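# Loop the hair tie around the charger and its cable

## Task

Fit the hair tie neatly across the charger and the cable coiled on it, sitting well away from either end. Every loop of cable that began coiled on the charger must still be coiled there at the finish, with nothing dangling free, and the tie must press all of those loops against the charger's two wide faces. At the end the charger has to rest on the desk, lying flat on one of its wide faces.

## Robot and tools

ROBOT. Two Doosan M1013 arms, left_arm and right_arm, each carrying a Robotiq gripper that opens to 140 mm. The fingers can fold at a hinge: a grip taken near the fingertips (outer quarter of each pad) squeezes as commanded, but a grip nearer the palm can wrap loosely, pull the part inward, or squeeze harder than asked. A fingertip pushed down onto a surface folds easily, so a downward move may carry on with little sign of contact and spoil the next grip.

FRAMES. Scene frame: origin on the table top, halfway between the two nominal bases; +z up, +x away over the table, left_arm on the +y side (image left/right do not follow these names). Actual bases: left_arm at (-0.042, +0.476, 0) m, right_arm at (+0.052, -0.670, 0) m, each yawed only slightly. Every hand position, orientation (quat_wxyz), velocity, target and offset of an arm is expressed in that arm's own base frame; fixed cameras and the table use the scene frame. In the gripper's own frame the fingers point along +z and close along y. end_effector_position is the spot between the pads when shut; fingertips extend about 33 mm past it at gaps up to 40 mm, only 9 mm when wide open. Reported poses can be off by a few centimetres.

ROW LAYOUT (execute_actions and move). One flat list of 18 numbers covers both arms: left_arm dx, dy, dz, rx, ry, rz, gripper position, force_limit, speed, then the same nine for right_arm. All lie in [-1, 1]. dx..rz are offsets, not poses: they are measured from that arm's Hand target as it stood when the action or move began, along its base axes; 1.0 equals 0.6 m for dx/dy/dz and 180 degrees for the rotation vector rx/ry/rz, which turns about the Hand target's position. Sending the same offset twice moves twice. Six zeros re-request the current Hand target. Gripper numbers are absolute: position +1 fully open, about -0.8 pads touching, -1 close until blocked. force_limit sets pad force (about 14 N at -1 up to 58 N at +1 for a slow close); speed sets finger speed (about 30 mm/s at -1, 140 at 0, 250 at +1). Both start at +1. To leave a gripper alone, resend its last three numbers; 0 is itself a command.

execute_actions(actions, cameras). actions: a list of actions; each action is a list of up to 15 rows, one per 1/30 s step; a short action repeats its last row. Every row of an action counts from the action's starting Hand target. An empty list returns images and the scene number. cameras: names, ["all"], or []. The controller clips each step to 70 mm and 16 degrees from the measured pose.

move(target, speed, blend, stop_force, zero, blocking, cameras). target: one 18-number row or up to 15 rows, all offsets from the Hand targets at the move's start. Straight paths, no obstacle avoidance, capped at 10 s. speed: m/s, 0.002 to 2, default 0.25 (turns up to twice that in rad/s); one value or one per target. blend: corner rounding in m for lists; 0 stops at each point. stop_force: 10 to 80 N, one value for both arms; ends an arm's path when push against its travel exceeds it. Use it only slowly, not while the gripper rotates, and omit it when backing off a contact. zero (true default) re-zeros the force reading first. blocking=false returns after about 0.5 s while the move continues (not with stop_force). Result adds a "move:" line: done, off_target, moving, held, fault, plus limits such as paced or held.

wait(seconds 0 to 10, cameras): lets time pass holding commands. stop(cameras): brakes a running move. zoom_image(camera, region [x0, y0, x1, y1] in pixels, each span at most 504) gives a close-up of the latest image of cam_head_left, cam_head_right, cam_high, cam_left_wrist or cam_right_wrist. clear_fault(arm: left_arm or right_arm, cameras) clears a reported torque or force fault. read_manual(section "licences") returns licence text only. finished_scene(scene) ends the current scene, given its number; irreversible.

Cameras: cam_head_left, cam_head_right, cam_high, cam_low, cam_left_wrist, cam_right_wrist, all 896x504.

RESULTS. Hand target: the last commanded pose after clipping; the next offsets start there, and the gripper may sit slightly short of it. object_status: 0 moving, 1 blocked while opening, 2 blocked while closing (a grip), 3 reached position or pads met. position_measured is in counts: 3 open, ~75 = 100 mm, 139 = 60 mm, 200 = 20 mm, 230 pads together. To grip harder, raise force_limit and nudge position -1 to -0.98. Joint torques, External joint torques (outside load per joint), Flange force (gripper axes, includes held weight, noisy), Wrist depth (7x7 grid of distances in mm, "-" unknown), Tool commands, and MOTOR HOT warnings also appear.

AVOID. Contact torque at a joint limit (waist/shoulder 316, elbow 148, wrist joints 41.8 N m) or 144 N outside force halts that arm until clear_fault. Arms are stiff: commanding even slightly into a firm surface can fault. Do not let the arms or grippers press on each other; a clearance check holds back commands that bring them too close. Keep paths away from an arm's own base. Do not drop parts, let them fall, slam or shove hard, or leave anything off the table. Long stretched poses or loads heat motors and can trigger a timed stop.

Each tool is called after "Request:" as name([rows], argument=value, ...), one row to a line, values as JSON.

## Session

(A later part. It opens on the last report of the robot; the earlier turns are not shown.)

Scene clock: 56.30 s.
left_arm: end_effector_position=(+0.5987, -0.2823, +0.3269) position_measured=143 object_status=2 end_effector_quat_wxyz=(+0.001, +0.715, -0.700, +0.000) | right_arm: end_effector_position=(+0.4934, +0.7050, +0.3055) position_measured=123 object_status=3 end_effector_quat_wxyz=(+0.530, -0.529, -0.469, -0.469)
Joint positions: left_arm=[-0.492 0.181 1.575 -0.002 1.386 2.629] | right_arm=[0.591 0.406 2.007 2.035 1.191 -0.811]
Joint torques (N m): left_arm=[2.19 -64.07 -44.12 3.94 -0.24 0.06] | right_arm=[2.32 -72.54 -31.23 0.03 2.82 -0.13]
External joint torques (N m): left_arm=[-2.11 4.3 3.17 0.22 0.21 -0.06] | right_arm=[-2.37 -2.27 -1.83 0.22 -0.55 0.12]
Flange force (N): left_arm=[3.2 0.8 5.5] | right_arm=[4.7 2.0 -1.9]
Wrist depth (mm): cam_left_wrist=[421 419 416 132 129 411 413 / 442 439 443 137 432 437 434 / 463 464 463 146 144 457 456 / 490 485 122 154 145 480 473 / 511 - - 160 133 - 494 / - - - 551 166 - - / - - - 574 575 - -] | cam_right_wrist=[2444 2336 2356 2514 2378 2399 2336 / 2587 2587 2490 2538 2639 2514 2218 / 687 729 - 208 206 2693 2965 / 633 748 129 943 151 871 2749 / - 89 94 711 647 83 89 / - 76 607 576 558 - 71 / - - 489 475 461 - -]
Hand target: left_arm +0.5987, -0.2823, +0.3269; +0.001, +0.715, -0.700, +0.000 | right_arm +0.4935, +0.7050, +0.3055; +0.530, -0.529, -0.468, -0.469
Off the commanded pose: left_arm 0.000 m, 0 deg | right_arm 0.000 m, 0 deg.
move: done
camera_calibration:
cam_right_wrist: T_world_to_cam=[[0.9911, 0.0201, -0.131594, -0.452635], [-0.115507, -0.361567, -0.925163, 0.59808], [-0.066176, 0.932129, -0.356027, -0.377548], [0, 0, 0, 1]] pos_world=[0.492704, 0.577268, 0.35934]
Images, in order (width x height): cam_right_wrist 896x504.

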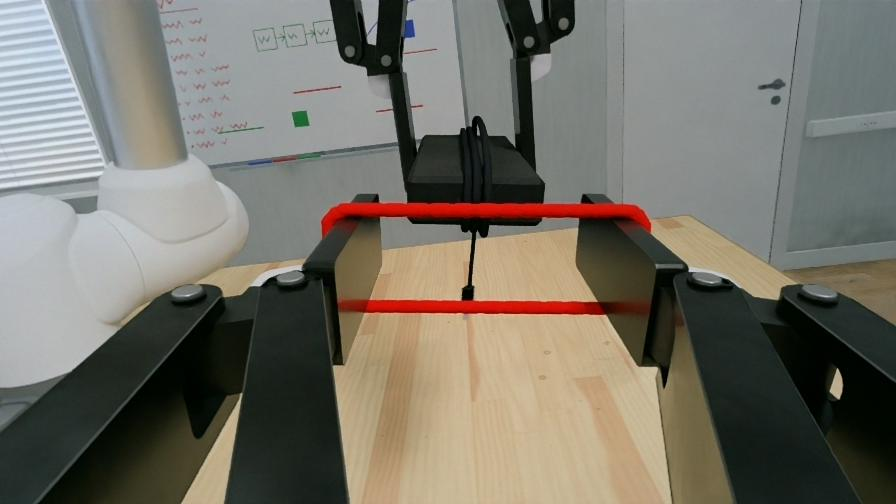

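Request:
move(target=[0,0,0,0,0,0,-1,0.8,-1,0,0.1625,0,0,0,0,0.05,1,-1], speed=0.05, stop_force=20, cameras=["cam_right_wrist","cam_left_wrist","cam_low"])

Request:
zoom_image(camera="cam_left_wrist", region=[300, 0, 660, 260])

Request:
zoom_image(camera="cam_low", region=[330, 130, 440, 200])

Scene clock: 59.60 s.
left_arm: end_effector_position=(+0.5987, -0.2823, +0.3269) position_measured=143 object_status=2 end_effector_quat_wxyz=(+0.001, +0.715, -0.700, +0.000) | right_arm: end_effector_position=(+0.4935, +0.8025, +0.3055) position_measured=123 object_status=3 end_effector_quat_wxyz=(+0.530, -0.529, -0.468, -0.469)
Joint positions: left_arm=[-0.492 0.181 1.575 -0.002 1.386 2.629] | right_arm=[0.71 0.481 1.879 2.12 1.094 -0.804]
Joint torques (N m): left_arm=[1.85 -63.56 -43.94 3.77 -0.33 0.04] | right_arm=[2.57 -81.29 -33.4 -0.21 2.82 0.1]
External joint torques (N m): left_arm=[-1.94 4.64 3.18 0.36 0.29 -0.04] | right_arm=[-2.54 -2.12 -1.23 0.09 -0.57 -0.11]
Flange force (N): left_arm=[3.2 0.2 5.5] | right_arm=[3.6 1.7 -2.2]
Wrist depth (mm): cam_left_wrist=[419 418 147 131 128 413 411 / 440 442 433 138 134 435 432 / 467 467 460 146 142 458 454 / 491 486 123 154 145 478 476 / 510 - - 160 133 - 493 / - - - 552 545 - - / - - - 577 575 - -] | cam_right_wrist=[551 2356 160 2315 164 2295 2538 / 590 2514 167 2444 2490 2467 2336 / 618 2587 2378 190 179 2562 3105 / 607 687 115 121 123 871 2666 / - 89 94 117 119 83 89 / - 76 605 572 558 - 71 / - - 487 476 460 - -]
Hand target: left_arm +0.5987, -0.2823, +0.3269; +0.001, +0.715, -0.700, +0.000 | right_arm +0.4935, +0.8025, +0.3055; +0.530, -0.529, -0.468, -0.469
Off the commanded pose: left_arm 0.000 m, 0 deg | right_arm 0.000 m, 0 deg.
move: done
camera_calibration:
cam_left_wrist: T_world_to_cam=[[-0.999297, -0.0298712, -0.0226396, 0.611401], [-0.0356971, 0.942632, 0.331919, 0.184413], [0.011426, 0.332494, -0.943036, 0.537019], [0, 0, 0, 1]] pos_world=[0.611419, -0.334126, 0.45906]
cam_right_wrist: T_world_to_cam=[[0.991083, 0.0199366, -0.131743, -0.454521], [-0.115705, -0.361558, -0.925142, 0.633392], [-0.0660771, 0.932136, -0.356028, -0.468384], [0, 0, 0, 1]] pos_world=[0.492805, 0.674668, 0.35934]
Images, in order (width x height): cam_low 896x504, cam_left_wrist 896x504, cam_right_wrist 896x504.

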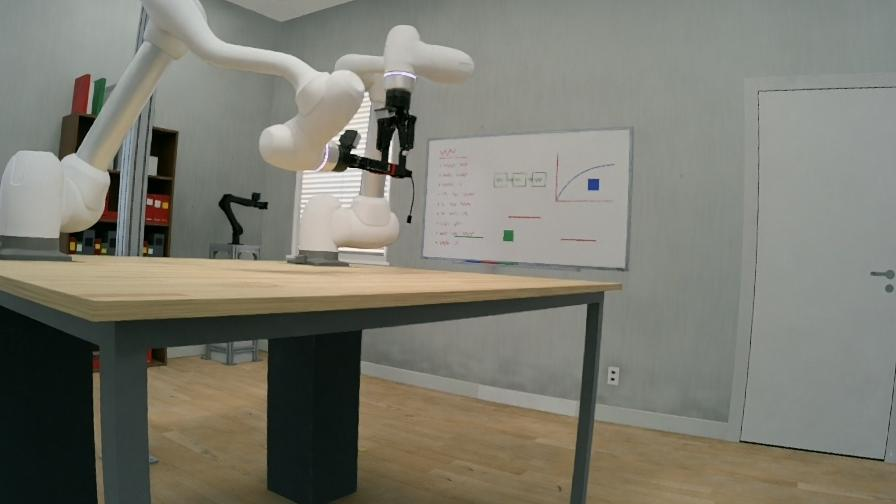

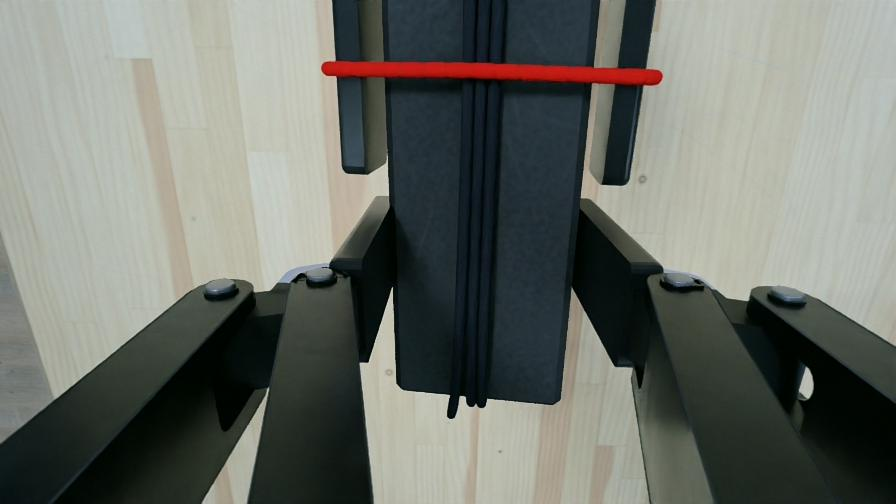

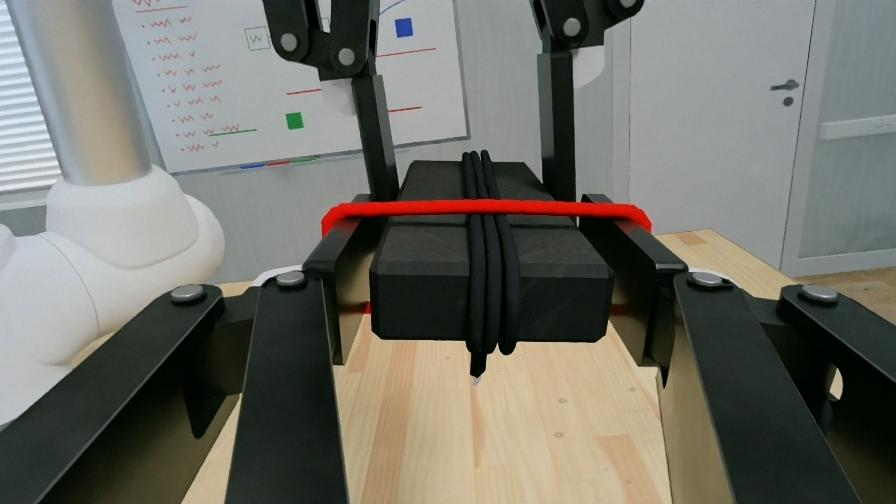

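Scaled by 1.400.

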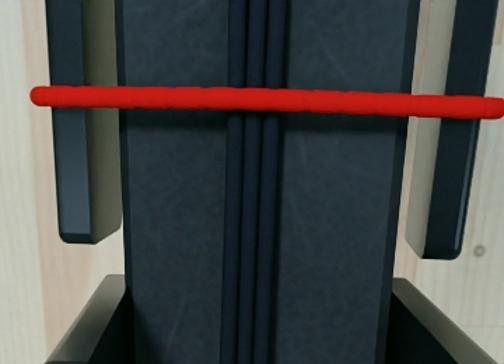

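Scaled by 4.582.

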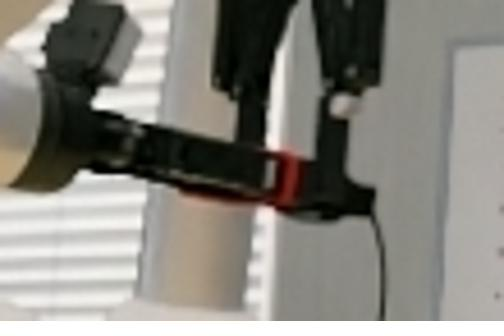

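Request:
move(target=[0,0,0,0,0,0,-1,0.8,-1,0,0,0,0,0,0,-1,0.8,-1])

Request:
wait(seconds=1, cameras=["cam_left_wrist","cam_right_wrist"])

Scene clock: 60.73 s.
left_arm: end_effector_position=(+0.5987, -0.2823, +0.3269) position_measured=143 object_status=2 end_effector_quat_wxyz=(+0.001, +0.715, -0.700, +0.000) | right_arm: end_effector_position=(+0.4934, +0.8025, +0.3055) position_measured=143 object_status=0 end_effector_quat_wxyz=(+0.530, -0.529, -0.468, -0.469)
Joint positions: left_arm=[-0.492 0.181 1.575 -0.002 1.386 2.629] | right_arm=[0.711 0.481 1.879 2.12 1.094 -0.804]
Joint torques (N m): left_arm=[-4.74 -65.6 -43.33 -0.36 1.25 -0.48] | right_arm=[-1.68 -77.97 -36.54 2.08 -0.18 -0.26]
External joint torques (N m): left_arm=[4.76 6.18 2.49 4.51 -1.28 0.48] | right_arm=[1.69 -5.56 1.89 -2.2 2.44 0.25]
Flange force (N): left_arm=[-4.8 -8.1 7.7] | right_arm=[5.0 -6.5 -9.4]
Wrist depth (mm): cam_left_wrist=[423 417 415 132 127 415 413 / 444 442 443 137 134 434 430 / 466 461 457 145 142 453 453 / 492 489 122 153 145 482 472 / 511 - - 160 133 - 497 / - - - 553 166 - - / - - - 579 572 - -] | cam_right_wrist=[550 2378 161 2315 163 2356 2444 / 590 2399 2399 2399 188 2514 2514 / 610 727 2514 187 201 2538 2808 / 605 684 116 121 120 895 2808 / 560 84 94 119 119 83 92 / - - 544 572 558 - 74 / - - - 477 473 - -]
Hand target: left_arm +0.5987, -0.2823, +0.3269; +0.001, +0.715, -0.700, +0.000 | right_arm +0.4935, +0.8025, +0.3055; +0.530, -0.529, -0.468, -0.469
Off the commanded pose: left_arm 0.000 m, 0 deg | right_arm 0.000 m, 0 deg.
move: done

Scene clock: 61.73 s.
left_arm: end_effector_position=(+0.5987, -0.2823, +0.3269) position_measured=143 object_status=2 end_effector_quat_wxyz=(+0.001, +0.715, -0.700, +0.000) | right_arm: end_effector_position=(+0.4934, +0.8025, +0.3055) position_measured=143 object_status=2 end_effector_quat_wxyz=(+0.530, -0.529, -0.468, -0.469)
Joint positions: left_arm=[-0.492 0.181 1.575 -0.002 1.386 2.629] | right_arm=[0.711 0.481 1.879 2.12 1.094 -0.804]
Joint torques (N m): left_arm=[-4.62 -65.68 -43.37 -0.36 1.25 -0.45] | right_arm=[-1.99 -77.65 -36.74 2.07 -0.12 -0.18]
External joint torques (N m): left_arm=[4.56 6.94 2.67 4.49 -1.29 0.45] | right_arm=[2.14 -5.83 2.1 -2.19 2.38 0.17]
Flange force (N): left_arm=[-4.2 -8.7 8.2] | right_arm=[5.0 -7.6 -9.3]
Wrist depth (mm): cam_left_wrist=[421 419 412 132 128 415 413 / 443 441 435 137 133 434 433 / 465 463 460 146 142 455 453 / 488 489 123 152 135 479 479 / 517 - - 162 132 - 493 / - - - 545 166 - - / - - - 579 579 - -] | cam_right_wrist=[551 2336 161 2315 164 2315 2256 / 592 2444 2356 2444 2295 2514 2467 / 615 661 2399 192 202 2900 2808 / 605 680 112 121 120 892 2778 / 558 84 94 119 119 83 87 / - - 548 571 557 - 74 / - - - 477 475 - -]
Hand target: left_arm +0.5987, -0.2823, +0.3269; +0.001, +0.715, -0.700, +0.000 | right_arm +0.4935, +0.8025, +0.3055; +0.530, -0.529, -0.468, -0.469
Tool commands: left_gripper/position=-1.0 left_gripper/force_limit=+0.8 left_gripper/speed=-1.0 right_gripper/position=-1.0 right_gripper/force_limit=+0.8 right_gripper/speed=-1.0
Off the commanded pose: left_arm 0.000 m, 0 deg | right_arm 0.000 m, 0 deg.
wait: 1.00 s; at rest by 0.17 s
camera_calibration:
cam_left_wrist: T_world_to_cam=[[-0.999297, -0.0298712, -0.0226396, 0.611401], [-0.0356971, 0.942632, 0.331919, 0.184413], [0.011426, 0.332494, -0.943036, 0.537019], [0, 0, 0, 1]] pos_world=[0.611419, -0.334126, 0.45906]
cam_right_wrist: T_world_to_cam=[[0.991077, 0.0200291, -0.131778, -0.454567], [-0.115704, -0.361569, -0.925138, 0.633397], [-0.0661767, 0.93213, -0.356026, -0.468332], [0, 0, 0, 1]] pos_world=[0.492805, 0.674668, 0.35934]
Images, in order (width x height): cam_left_wrist 896x504, cam_right_wrist 896x504.

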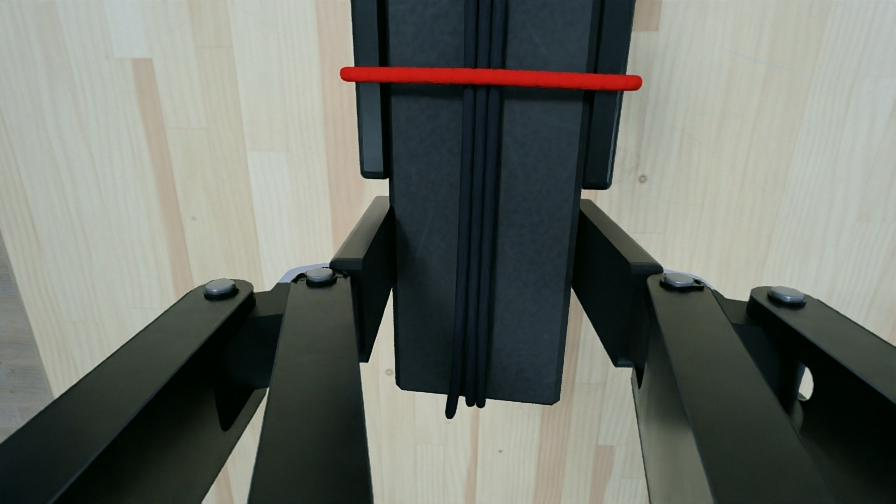

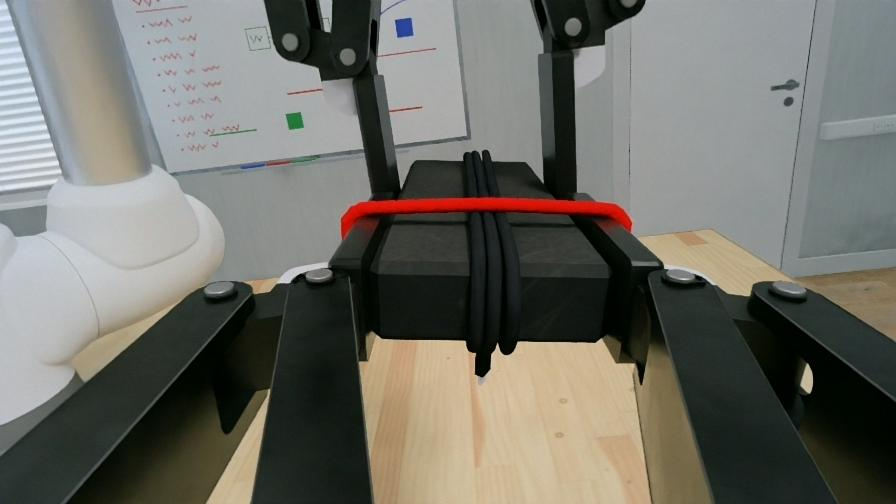

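Request:
move(target=[0,0,0,0,0,0,0.15,0.8,-0.7,0,0,0,0,0,0,-1,0.8,-1])

Request:
move([
  [0,0,0.133,0,0,0,0.15,0.8,-0.7,0,0,0,0,0,0,-1,0.8,-1],
  [0.102,-0.0745,0.133,0,0,0.5,0.15,0.8,-0.7,0,0,0,0,-0.039,0,-1,0.8,-1],
  [0.102,-0.0745,0.133,0,0,0.5,-0.52,0.8,-0.5,0,0,0,0,-0.039,0,-1,0.8,-1],
], speed=[0.15,0.3,0.2], cameras=["cam_left_wrist","cam_right_wrist"])

Request:
zoom_image(camera="cam_left_wrist", region=[200, 0, 700, 500])

Scene clock: 63.17 s.
left_arm: end_effector_position=(+0.5987, -0.2823, +0.3269) position_measured=110 object_status=0 end_effector_quat_wxyz=(+0.001, +0.715, -0.700, +0.000) | right_arm: end_effector_position=(+0.4936, +0.8024, +0.3055) position_measured=143 object_status=2 end_effector_quat_wxyz=(+0.529, -0.530, -0.468, -0.469)
Joint positions: left_arm=[-0.492 0.181 1.575 -0.002 1.386 2.629] | right_arm=[0.71 0.481 1.879 2.12 1.094 -0.804]
Joint torques (N m): left_arm=[2.29 -61.99 -42.4 4.01 -0.25 0.04] | right_arm=[1.63 -83.96 -34.7 0.3 3.75 -0.03]
External joint torques (N m): left_arm=[-2.17 2.04 1.39 0.16 0.23 -0.04] | right_arm=[-1.65 0.32 0.03 -0.41 -1.5 0.02]
Flange force (N): left_arm=[3.2 1.1 2.2] | right_arm=[1.5 1.8 -0.4]
Wrist depth (mm): cam_left_wrist=[423 419 413 132 128 411 414 / 443 440 440 137 134 436 434 / 466 461 463 146 143 455 453 / 491 487 123 154 147 476 477 / - - 505 162 160 118 - / - - 546 540 539 - - / - - 584 577 574 - -] | cam_right_wrist=[549 2336 165 2336 164 2315 2336 / 585 2444 182 2490 2399 2467 2378 / 611 2490 2562 192 183 2587 2315 / 610 678 116 121 120 898 2869 / 559 84 94 119 118 83 92 / - - 545 566 557 - - / - - - 478 471 - -]
Hand target: left_arm +0.5987, -0.2823, +0.3269; +0.001, +0.715, -0.700, +0.000 | right_arm +0.4935, +0.8025, +0.3055; +0.530, -0.529, -0.468, -0.469
Off the commanded pose: left_arm 0.000 m, 0 deg | right_arm 0.000 m, 0 deg.
move: done

Scene clock: 68.13 s.
left_arm: end_effector_position=(+0.6599, -0.3270, +0.4067) position_measured=195 object_status=0 end_effector_quat_wxyz=(+0.000, +1.000, +0.011, +0.001) | right_arm: end_effector_position=(+0.4935, +0.8025, +0.3056) position_measured=143 object_status=2 end_effector_quat_wxyz=(+0.500, -0.500, -0.500, -0.500)
Joint positions: left_arm=[-0.507 0.288 1.297 0 1.555 1.043] | right_arm=[0.71 0.481 1.879 2.12 1.094 -0.927]
Joint torques (N m): left_arm=[2.32 -73.4 -43.14 4.1 -0.27 0.04] | right_arm=[2.58 -84 -35.03 0.28 3.69 0.02]
External joint torques (N m): left_arm=[-2.34 2.82 1.62 0.17 0.22 -0.04] | right_arm=[-2.62 0.76 0.45 -0.39 -1.45 -0.03]
Flange force (N): left_arm=[-0.5 3.4 2.5] | right_arm=[0.4 2.5 -1.8]
Wrist depth (mm): cam_left_wrist=[495 490 494 485 486 484 484 / 513 512 513 512 509 505 506 / 546 543 543 534 525 521 538 / 579 575 556 164 152 236 235 / 607 - 92 245 - 93 221 / - - - 642 - - - / - - - - - - -] | cam_right_wrist=[539 2295 2336 2237 2562 2356 2218 / 580 2444 2467 2538 2256 2490 2490 / 585 719 2999 199 233 2587 3384 / 598 739 112 121 120 2778 2808 / 735 84 94 119 118 83 87 / - - 525 570 570 - - / - - - 468 468 - -]
Hand target: left_arm +0.6599, -0.3270, +0.4067; +0.000, +1.000, +0.011, +0.001 | right_arm +0.4935, +0.8025, +0.3055; +0.500, -0.500, -0.500, -0.500
Off the commanded pose: left_arm 0.000 m, 0 deg | right_arm 0.000 m, 0 deg.
move: done
camera_calibration:
cam_left_wrist: T_world_to_cam=[[0.0298712, -0.999297, -0.0226396, -0.323218], [-0.942632, -0.0356971, 0.331919, 0.480721], [-0.332494, 0.011426, -0.943036, 0.748368], [0, 0, 0, 1]] pos_world=[0.711626, -0.314381, 0.53886]
cam_right_wrist: T_world_to_cam=[[0.999754, 0.0199736, -0.00963095, -0.496187], [-0.00175743, -0.361591, -0.932335, 0.579375], [-0.0221046, 0.932123, -0.361467, -0.488413], [0, 0, 0, 1]] pos_world=[0.486287, 0.674668, 0.358848]
Images, in order (width x height): cam_left_wrist 896x504, cam_right_wrist 896x504.

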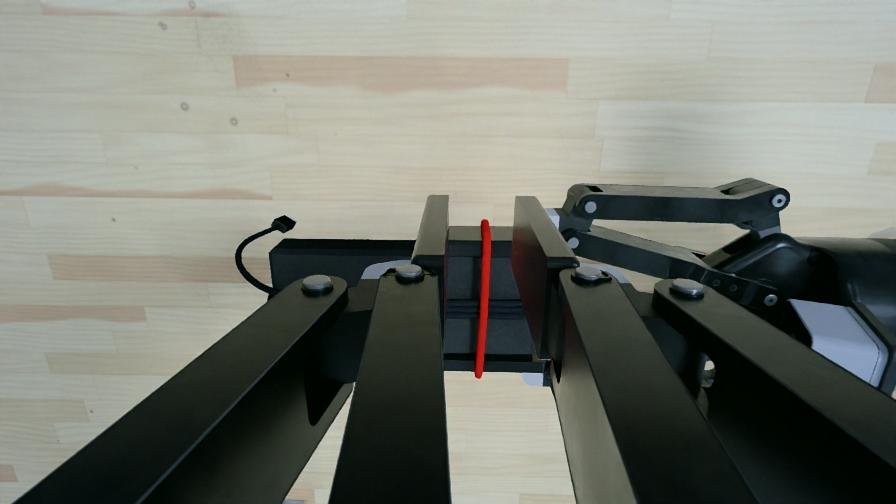

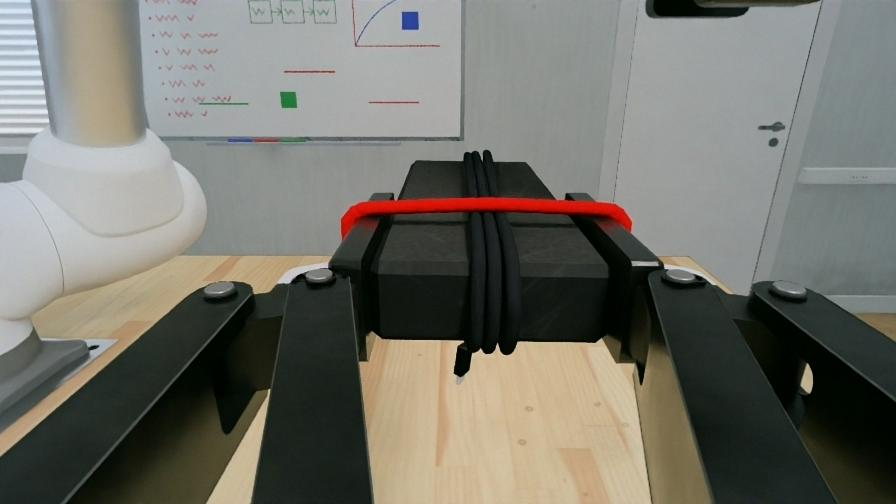

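Scaled by 1.008.

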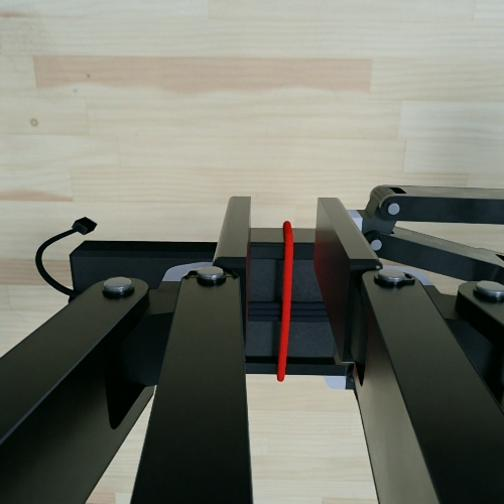

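Request:
move([
  [0.0135,0,0,0,0,0,-0.52,0.8,-0.5,0,0,0,0,0,0,-1,0.8,-1],
  [0.0135,0,-0.141,0,0,0,-0.52,0.8,-0.5,0,0,0,0,0,0,-1,0.8,-1],
], speed=[0.1,0.07], stop_force=12, cameras=["cam_left_wrist","cam_right_wrist"])

Request:
move(target=[-0.04,0,0,0,0,0,-0.52,0.8,-0.5,0,0,0,0,0,0,-1,0.8,-1], speed=0.015, stop_force=10, cameras=["cam_left_wrist","cam_right_wrist"])

Request:
zoom_image(camera="cam_left_wrist", region=[350, 180, 650, 400])

Scene clock: 71.70 s.
left_arm: end_effector_position=(+0.6680, -0.3270, +0.3221) position_measured=195 object_status=3 end_effector_quat_wxyz=(+0.000, +1.000, +0.011, +0.001) | right_arm: end_effector_position=(+0.4935, +0.8025, +0.3055) position_measured=143 object_status=2 end_effector_quat_wxyz=(+0.500, -0.500, -0.500, -0.500)
Joint positions: left_arm=[-0.502 0.312 1.417 0 1.411 1.048] | right_arm=[0.71 0.481 1.879 2.12 1.094 -0.927]
Joint torques (N m): left_arm=[2.34 -75.16 -42.52 4.06 -0.25 0.05] | right_arm=[1.97 -84.28 -34.83 0.35 3.65 -0.02]
External joint torques (N m): left_arm=[-2.37 2.75 1.49 0.16 0.2 -0.05] | right_arm=[-2.01 0.91 0.21 -0.46 -1.4 0.02]
Flange force (N): left_arm=[-0.5 3.4 2.6] | right_arm=[0.4 2.6 -0.7]
Wrist depth (mm): cam_left_wrist=[417 417 413 410 409 410 406 / 438 436 431 435 430 433 423 / 462 461 453 453 449 450 444 / 483 480 477 159 152 466 463 / 520 - 92 169 - 93 150 / - - - - - - - / - - - 176 - - -] | cam_right_wrist=[539 2378 2356 2315 2128 140 92 / 579 2421 2538 2444 - 123 103 / 586 684 2639 192 160 123 122 / 596 721 112 121 120 127 - / 739 84 94 119 119 83 - / - - 529 570 568 - 74 / - - - 469 467 - -]
Hand target: left_arm +0.6680, -0.3270, +0.3221; +0.000, +1.000, +0.011, +0.001 | right_arm +0.4935, +0.8025, +0.3055; +0.500, -0.500, -0.500, -0.500
Off the commanded pose: left_arm 0.000 m, 0 deg | right_arm 0.000 m, 0 deg.
move: done
camera_calibration:
cam_left_wrist: T_world_to_cam=[[0.0298712, -0.999297, -0.0226396, -0.325375], [-0.942632, -0.0356971, 0.331919, 0.516436], [-0.332494, 0.011426, -0.943036, 0.671281], [0, 0, 0, 1]] pos_world=[0.719726, -0.314381, 0.45426]
cam_right_wrist: T_world_to_cam=[[0.999754, 0.0199732, -0.00963212, -0.496187], [-0.00175868, -0.361591, -0.932335, 0.579375], [-0.0221046, 0.932123, -0.361467, -0.488413], [0, 0, 0, 1]] pos_world=[0.486287, 0.674668, 0.358848]
Images, in order (width x height): cam_left_wrist 896x504, cam_right_wrist 896x504.

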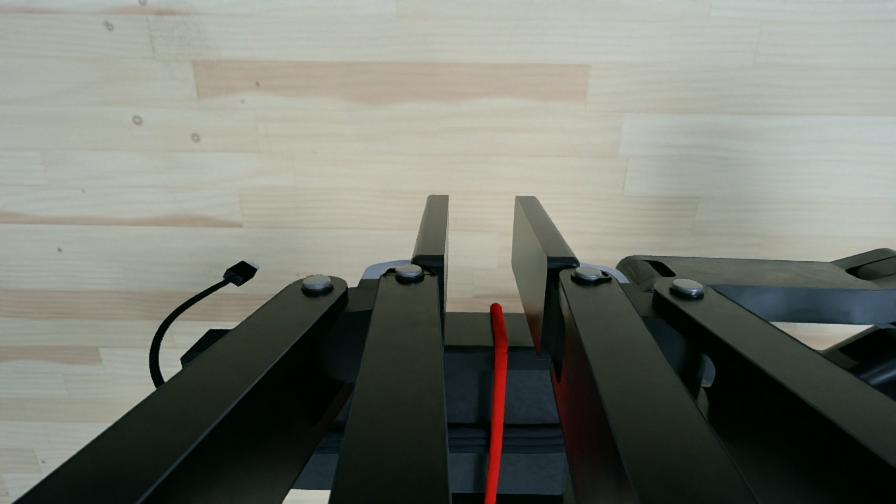

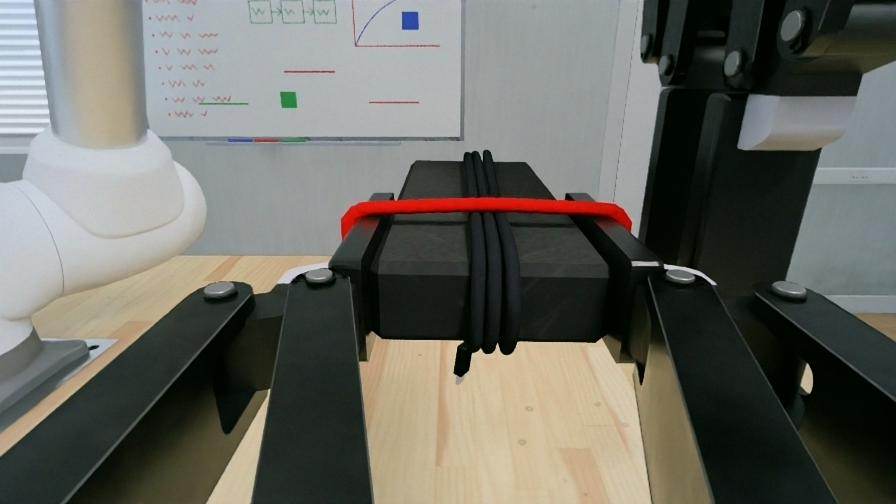

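Scene clock: 73.80 s.
left_arm: end_effector_position=(+0.6504, -0.3270, +0.3222) position_measured=195 object_status=3 end_effector_quat_wxyz=(+0.001, +1.000, +0.011, +0.001) | right_arm: end_effector_position=(+0.4935, +0.8025, +0.3055) position_measured=143 object_status=2 end_effector_quat_wxyz=(+0.500, -0.500, -0.500, -0.500)
Joint positions: left_arm=[-0.513 0.286 1.451 0 1.402 1.036] | right_arm=[0.71 0.481 1.879 2.12 1.094 -0.927]
Joint torques (N m): left_arm=[-5.79 -76.24 -38.23 -0.07 4.3 0.14] | right_arm=[-9.43 -79.78 -39.22 3.84 -0.17 0.01]
External joint torques (N m): left_arm=[5.9 6.12 -2.8 4.3 -4.35 -0.14] | right_arm=[9.25 -3.45 4.64 -3.94 2.42 -0.02]
Flange force (N): left_arm=[16.0 -0.5 5.1] | right_arm=[2.8 -13.7 -4.4]
Wrist depth (mm): cam_left_wrist=[413 418 416 414 411 408 409 / 439 435 436 433 428 428 425 / 462 457 456 452 449 449 447 / 484 478 476 154 150 149 144 / 512 - 92 152 - 93 158 / - - - - - - - / - - - 172 - - -] | cam_right_wrist=[533 2315 2315 2336 164 93 88 / 576 2467 2467 2356 146 109 2128 / 586 717 - 178 151 121 - / 592 735 112 121 120 128 - / 785 84 94 119 118 83 87 / - - 526 571 569 - 74 / - - - 468 470 - -]
Hand target: left_arm +0.6504, -0.3270, +0.3222; +0.001, +1.000, +0.011, +0.001 (not the last commanded pose) | right_arm +0.4935, +0.8025, +0.3055; +0.500, -0.500, -0.500, -0.500
Off the commanded pose: left_arm 0.006 m, 0 deg | right_arm 0.000 m, 0 deg.
move: contact (left_arm)
camera_calibration:
cam_left_wrist: T_world_to_cam=[[0.0299499, -0.9993, -0.0224369, -0.324892], [-0.942797, -0.0356984, 0.331451, 0.500051], [-0.332019, 0.0112265, -0.943206, 0.66517], [0, 0, 0, 1]] pos_world=[0.702026, -0.314281, 0.45436]
cam_right_wrist: T_world_to_cam=[[0.999754, 0.0199732, -0.00963212, -0.496187], [-0.00175868, -0.361591, -0.932335, 0.579375], [-0.0221046, 0.932123, -0.361467, -0.488413], [0, 0, 0, 1]] pos_world=[0.486287, 0.674668, 0.358848]
Images, in order (width x height): cam_left_wrist 896x504, cam_right_wrist 896x504.

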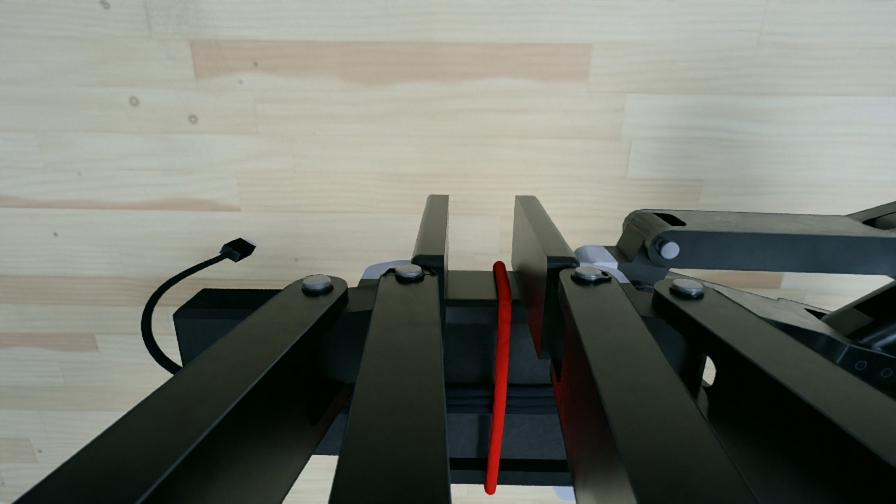

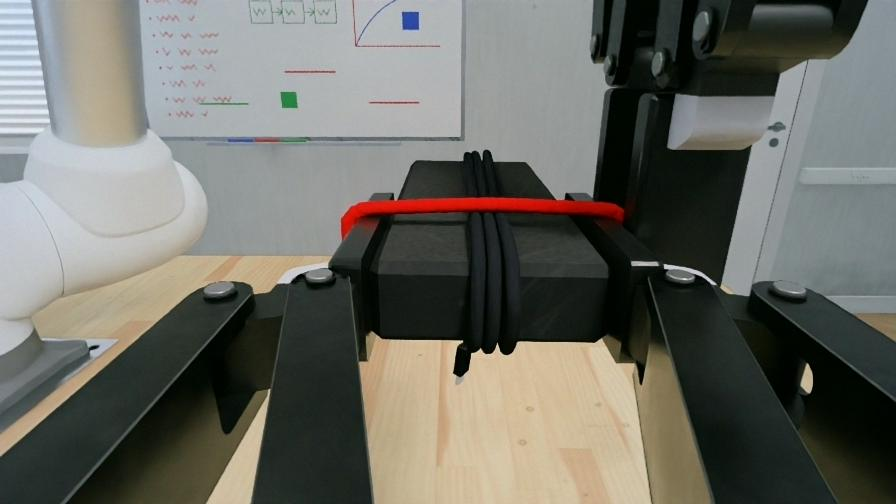

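Scaled by 1.680.

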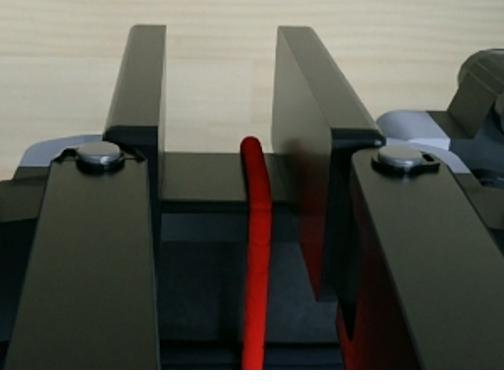

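Request:
move([
  [0.0012,0,0,0,0,0,-0.52,0.8,-0.5,0,0,0,0,0,0,-1,0.8,-1],
  [0.0012,0.072,0,0,0,0,-0.52,0.8,-0.5,0,0,0,0,0,0,-1,0.8,-1],
], speed=0.03, cameras=["cam_left_wrist","cam_right_wrist"])

Request:
zoom_image(camera="cam_left_wrist", region=[350, 180, 650, 504])

Scene clock: 76.33 s.
left_arm: end_effector_position=(+0.6511, -0.2839, +0.3222) position_measured=195 object_status=3 end_effector_quat_wxyz=(+0.001, +1.000, +0.011, +0.001) | right_arm: end_effector_position=(+0.4935, +0.8025, +0.3055) position_measured=143 object_status=2 end_effector_quat_wxyz=(+0.500, -0.500, -0.500, -0.500)
Joint positions: left_arm=[-0.46 0.258 1.488 0 1.394 1.09] | right_arm=[0.71 0.481 1.879 2.12 1.094 -0.927]
Joint torques (N m): left_arm=[2.87 -70.05 -42.64 4.05 -0.26 0.13] | right_arm=[2.39 -84.22 -34.94 0.38 3.75 0.06]
External joint torques (N m): left_arm=[-2.93 2.96 1.67 0.16 0.2 -0.13] | right_arm=[-2.37 0.57 0.23 -0.49 -1.5 -0.06]
Flange force (N): left_arm=[-0.7 4.4 2.9] | right_arm=[0.8 2.5 -1.4]
Wrist depth (mm): cam_left_wrist=[419 416 416 415 413 406 405 / 438 435 435 437 428 427 425 / 461 457 458 455 452 450 451 / 488 480 471 158 463 162 149 / 515 - 92 159 - 93 150 / - - - 161 - - - / - - - - - - -] | cam_right_wrist=[548 2356 2275 2163 180 136 2444 / 588 2444 2421 2467 163 2421 2538 / 593 673 - 193 164 2639 3384 / 601 729 112 121 120 2721 - / 737 84 94 119 119 83 87 / - - 526 574 572 - 74 / - - - 467 484 - -]
Hand target: left_arm +0.6511, -0.2838, +0.3222; +0.001, +1.000, +0.011, +0.001 | right_arm +0.4935, +0.8025, +0.3055; +0.500, -0.500, -0.500, -0.500
Off the commanded pose: left_arm 0.000 m, 0 deg | right_arm 0.000 m, 0 deg.
move: done
camera_calibration:
cam_left_wrist: T_world_to_cam=[[0.0299128, -0.999298, -0.0225331, -0.281776], [-0.942767, -0.0356964, 0.331536, 0.502284], [-0.332108, 0.0113263, -0.943173, 0.665026], [0, 0, 0, 1]] pos_world=[0.702826, -0.271181, 0.45436]
cam_right_wrist: T_world_to_cam=[[0.999754, 0.0199732, -0.00963212, -0.496187], [-0.00175868, -0.361591, -0.932335, 0.579375], [-0.0221046, 0.932123, -0.361467, -0.488413], [0, 0, 0, 1]] pos_world=[0.486287, 0.674668, 0.358848]
Images, in order (width x height): cam_left_wrist 896x504, cam_right_wrist 896x504.

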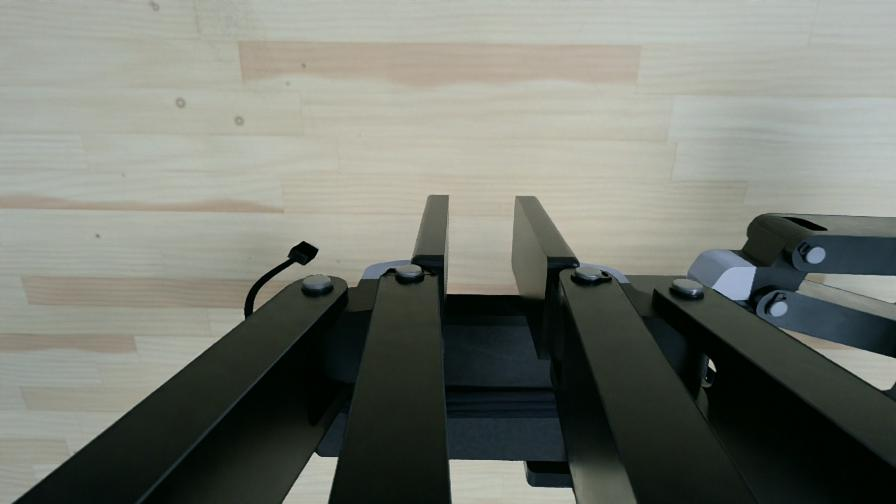

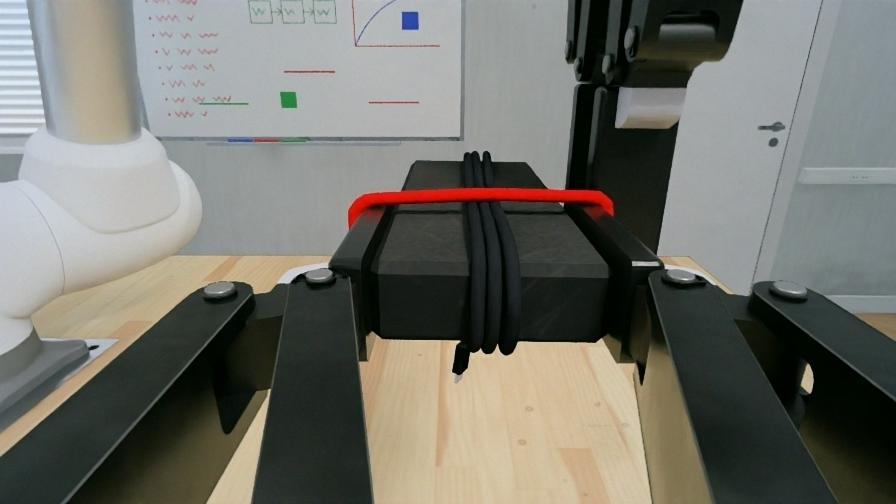

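Scaled by 1.556.

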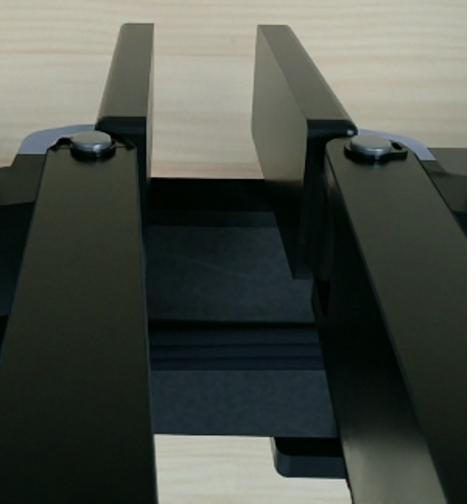

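Request:
move([
  [0.03,0,0,0,0,0,-0.52,0.8,-0.5,0,0,0,0,0,0,-1,0.8,-1],
  [0.03,-0.0583,0,0,0,0,-0.52,0.8,-0.5,0,0,0,0,0,0,-1,0.8,-1],
], speed=0.08, cameras=["cam_left_wrist","cam_right_wrist"])

Request:
zoom_image(camera="cam_left_wrist", region=[350, 180, 650, 504])

Request:
zoom_image(camera="cam_right_wrist", region=[320, 130, 680, 320])

Scene clock: 78.27 s.
left_arm: end_effector_position=(+0.6691, -0.3187, +0.3222) position_measured=195 object_status=3 end_effector_quat_wxyz=(+0.001, +1.000, +0.011, +0.001) | right_arm: end_effector_position=(+0.4935, +0.8025, +0.3055) position_measured=143 object_status=2 end_effector_quat_wxyz=(+0.500, -0.500, -0.500, -0.500)
Joint positions: left_arm=[-0.491 0.307 1.423 0 1.409 1.058] | right_arm=[0.71 0.481 1.879 2.12 1.094 -0.927]
Joint torques (N m): left_arm=[2.35 -73.68 -42.9 4.08 -0.26 0.07] | right_arm=[2.11 -83.79 -34.94 0.31 3.81 0.1]
External joint torques (N m): left_arm=[-2.25 2.25 2.09 0.13 0.21 -0.07] | right_arm=[-2.07 0.4 0.31 -0.43 -1.55 -0.1]
Flange force (N): left_arm=[-2.2 2.4 3.3] | right_arm=[0.9 1.9 -1.2]
Wrist depth (mm): cam_left_wrist=[415 414 412 411 413 406 406 / 436 437 435 434 428 425 427 / 461 458 457 454 451 454 449 / 480 480 478 159 152 466 461 / 516 - 92 171 - 93 150 / - - - - - - - / - - - - - - -] | cam_right_wrist=[536 2378 2275 2315 2256 144 100 / 580 2421 2467 2444 - 125 2490 / 588 678 3180 198 160 132 2587 / 597 765 112 121 120 135 2999 / 733 84 94 119 119 83 87 / - - 526 570 572 - - / - - - 469 487 - -]
Hand target: left_arm +0.6691, -0.3188, +0.3222; +0.001, +1.000, +0.011, +0.001 | right_arm +0.4935, +0.8025, +0.3055; +0.500, -0.500, -0.500, -0.500
Off the commanded pose: left_arm 0.000 m, 0 deg | right_arm 0.000 m, 0 deg.
move: done
camera_calibration:
cam_left_wrist: T_world_to_cam=[[0.0299467, -0.9993, -0.0224391, -0.317158], [-0.942766, -0.0356972, 0.331539, 0.518009], [-0.332108, 0.0112263, -0.943174, 0.671368], [0, 0, 0, 1]] pos_world=[0.720826, -0.305981, 0.45436]
cam_right_wrist: T_world_to_cam=[[0.999754, 0.0199732, -0.00963212, -0.496187], [-0.00175868, -0.361591, -0.932335, 0.579375], [-0.0221046, 0.932123, -0.361467, -0.488413], [0, 0, 0, 1]] pos_world=[0.486287, 0.674668, 0.358848]
Images, in order (width x height): cam_left_wrist 896x504, cam_right_wrist 896x504.

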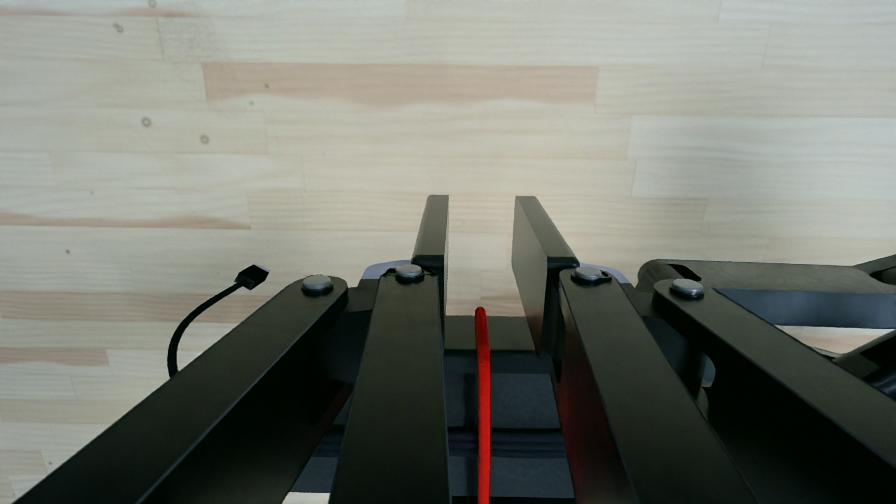

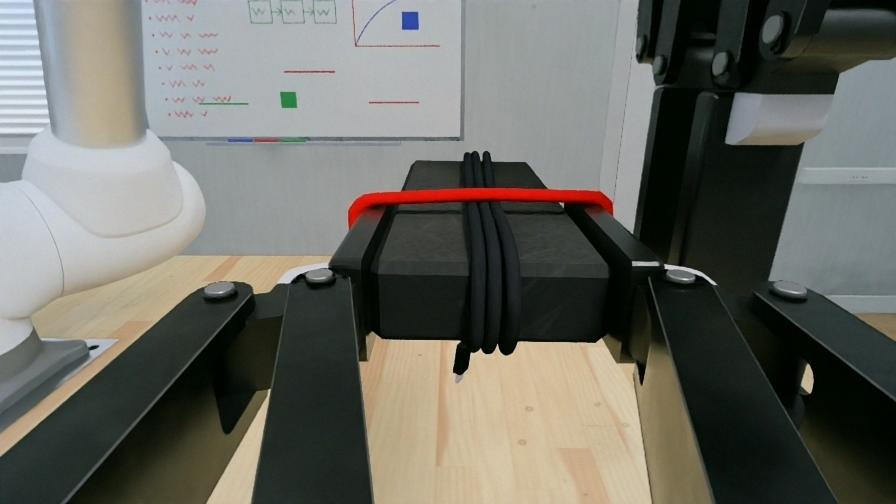

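Scaled by 1.556.

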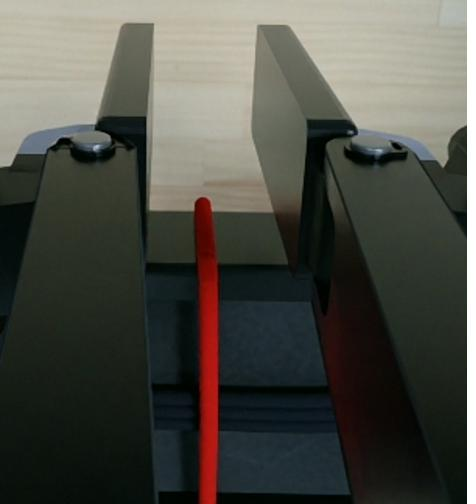

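Scaled by 1.400.

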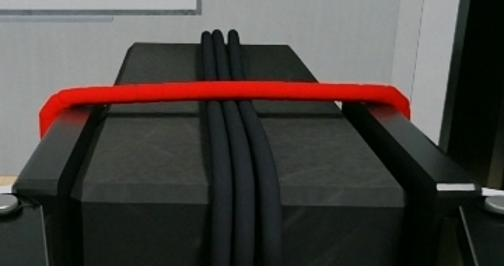

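Request:
move(target=[-0.05,0,0,0,0,0,-0.52,0.8,-0.5,0,0,0,0,0,0,-1,0.8,-1], speed=0.015, stop_force=10, cameras=["cam_left_wrist"])

Request:
zoom_image(camera="cam_left_wrist", region=[350, 180, 650, 504])

Scene clock: 80.77 s.
left_arm: end_effector_position=(+0.6499, -0.3188, +0.3223) position_measured=195 object_status=3 end_effector_quat_wxyz=(+0.001, +1.000, +0.011, +0.001) | right_arm: end_effector_position=(+0.4935, +0.8025, +0.3055) position_measured=143 object_status=2 end_effector_quat_wxyz=(+0.500, -0.500, -0.500, -0.500)
Joint positions: left_arm=[-0.504 0.279 1.46 0 1.399 1.045] | right_arm=[0.71 0.481 1.879 2.12 1.094 -0.927]
Joint torques (N m): left_arm=[-6.78 -76.67 -35.26 -0.51 6.68 0.25] | right_arm=[-15.87 -79.27 -40.65 5.63 -1.68 0.09]
External joint torques (N m): left_arm=[6.63 8.32 -5.47 4.71 -6.74 -0.25] | right_arm=[16.1 -4.27 5.99 -5.76 3.94 -0.09]
Flange force (N): left_arm=[23.5 2.2 6.0] | right_arm=[3.0 -20.6 -2.2]
Wrist depth (mm): cam_left_wrist=[417 416 413 413 411 411 408 / 438 434 438 431 432 432 427 / 459 459 460 458 453 452 447 / 484 479 478 158 150 149 144 / 515 - 92 152 - 93 156 / - - - - - - - / - - - 172 - - -] | cam_right_wrist=[540 2378 2315 2356 164 101 2399 / 578 2444 2490 2356 152 116 2562 / 586 687 - 175 159 131 2562 / 601 892 112 121 120 2666 - / 741 84 94 119 118 83 87 / - - 529 574 574 - 74 / - - - 470 486 - -]
Hand target: left_arm +0.6499, -0.3188, +0.3222; +0.001, +1.000, +0.011, +0.001 (not the last commanded pose) | right_arm +0.4935, +0.8025, +0.3055; +0.500, -0.500, -0.500, -0.500
Off the commanded pose: left_arm 0.011 m, 0 deg | right_arm 0.000 m, 0 deg.
move: contact (left_arm)
camera_calibration:
cam_left_wrist: T_world_to_cam=[[0.0300553, -0.999296, -0.0224542, -0.316746], [-0.942972, -0.0357976, 0.330941, 0.500163], [-0.331512, 0.0112272, -0.943384, 0.664732], [0, 0, 0, 1]] pos_world=[0.701527, -0.306081, 0.454461]
Images, in order (width x height): cam_left_wrist 896x504.

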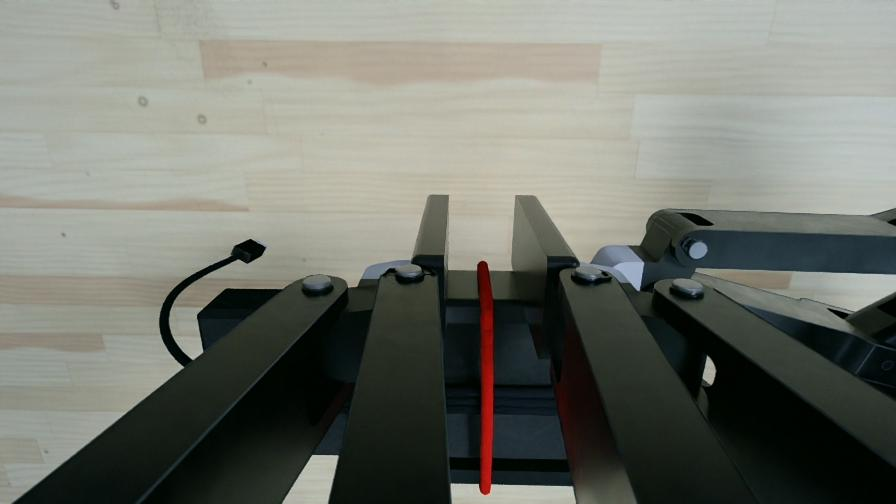

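Scaled by 1.556.

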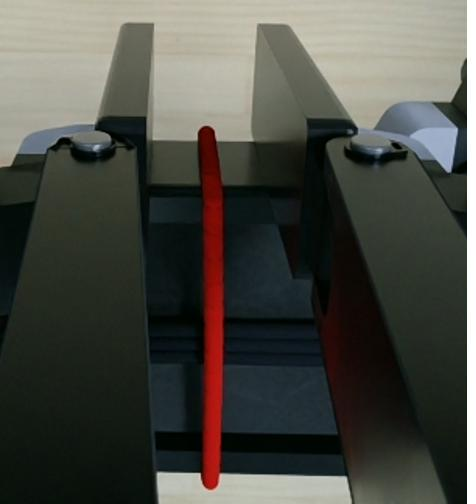

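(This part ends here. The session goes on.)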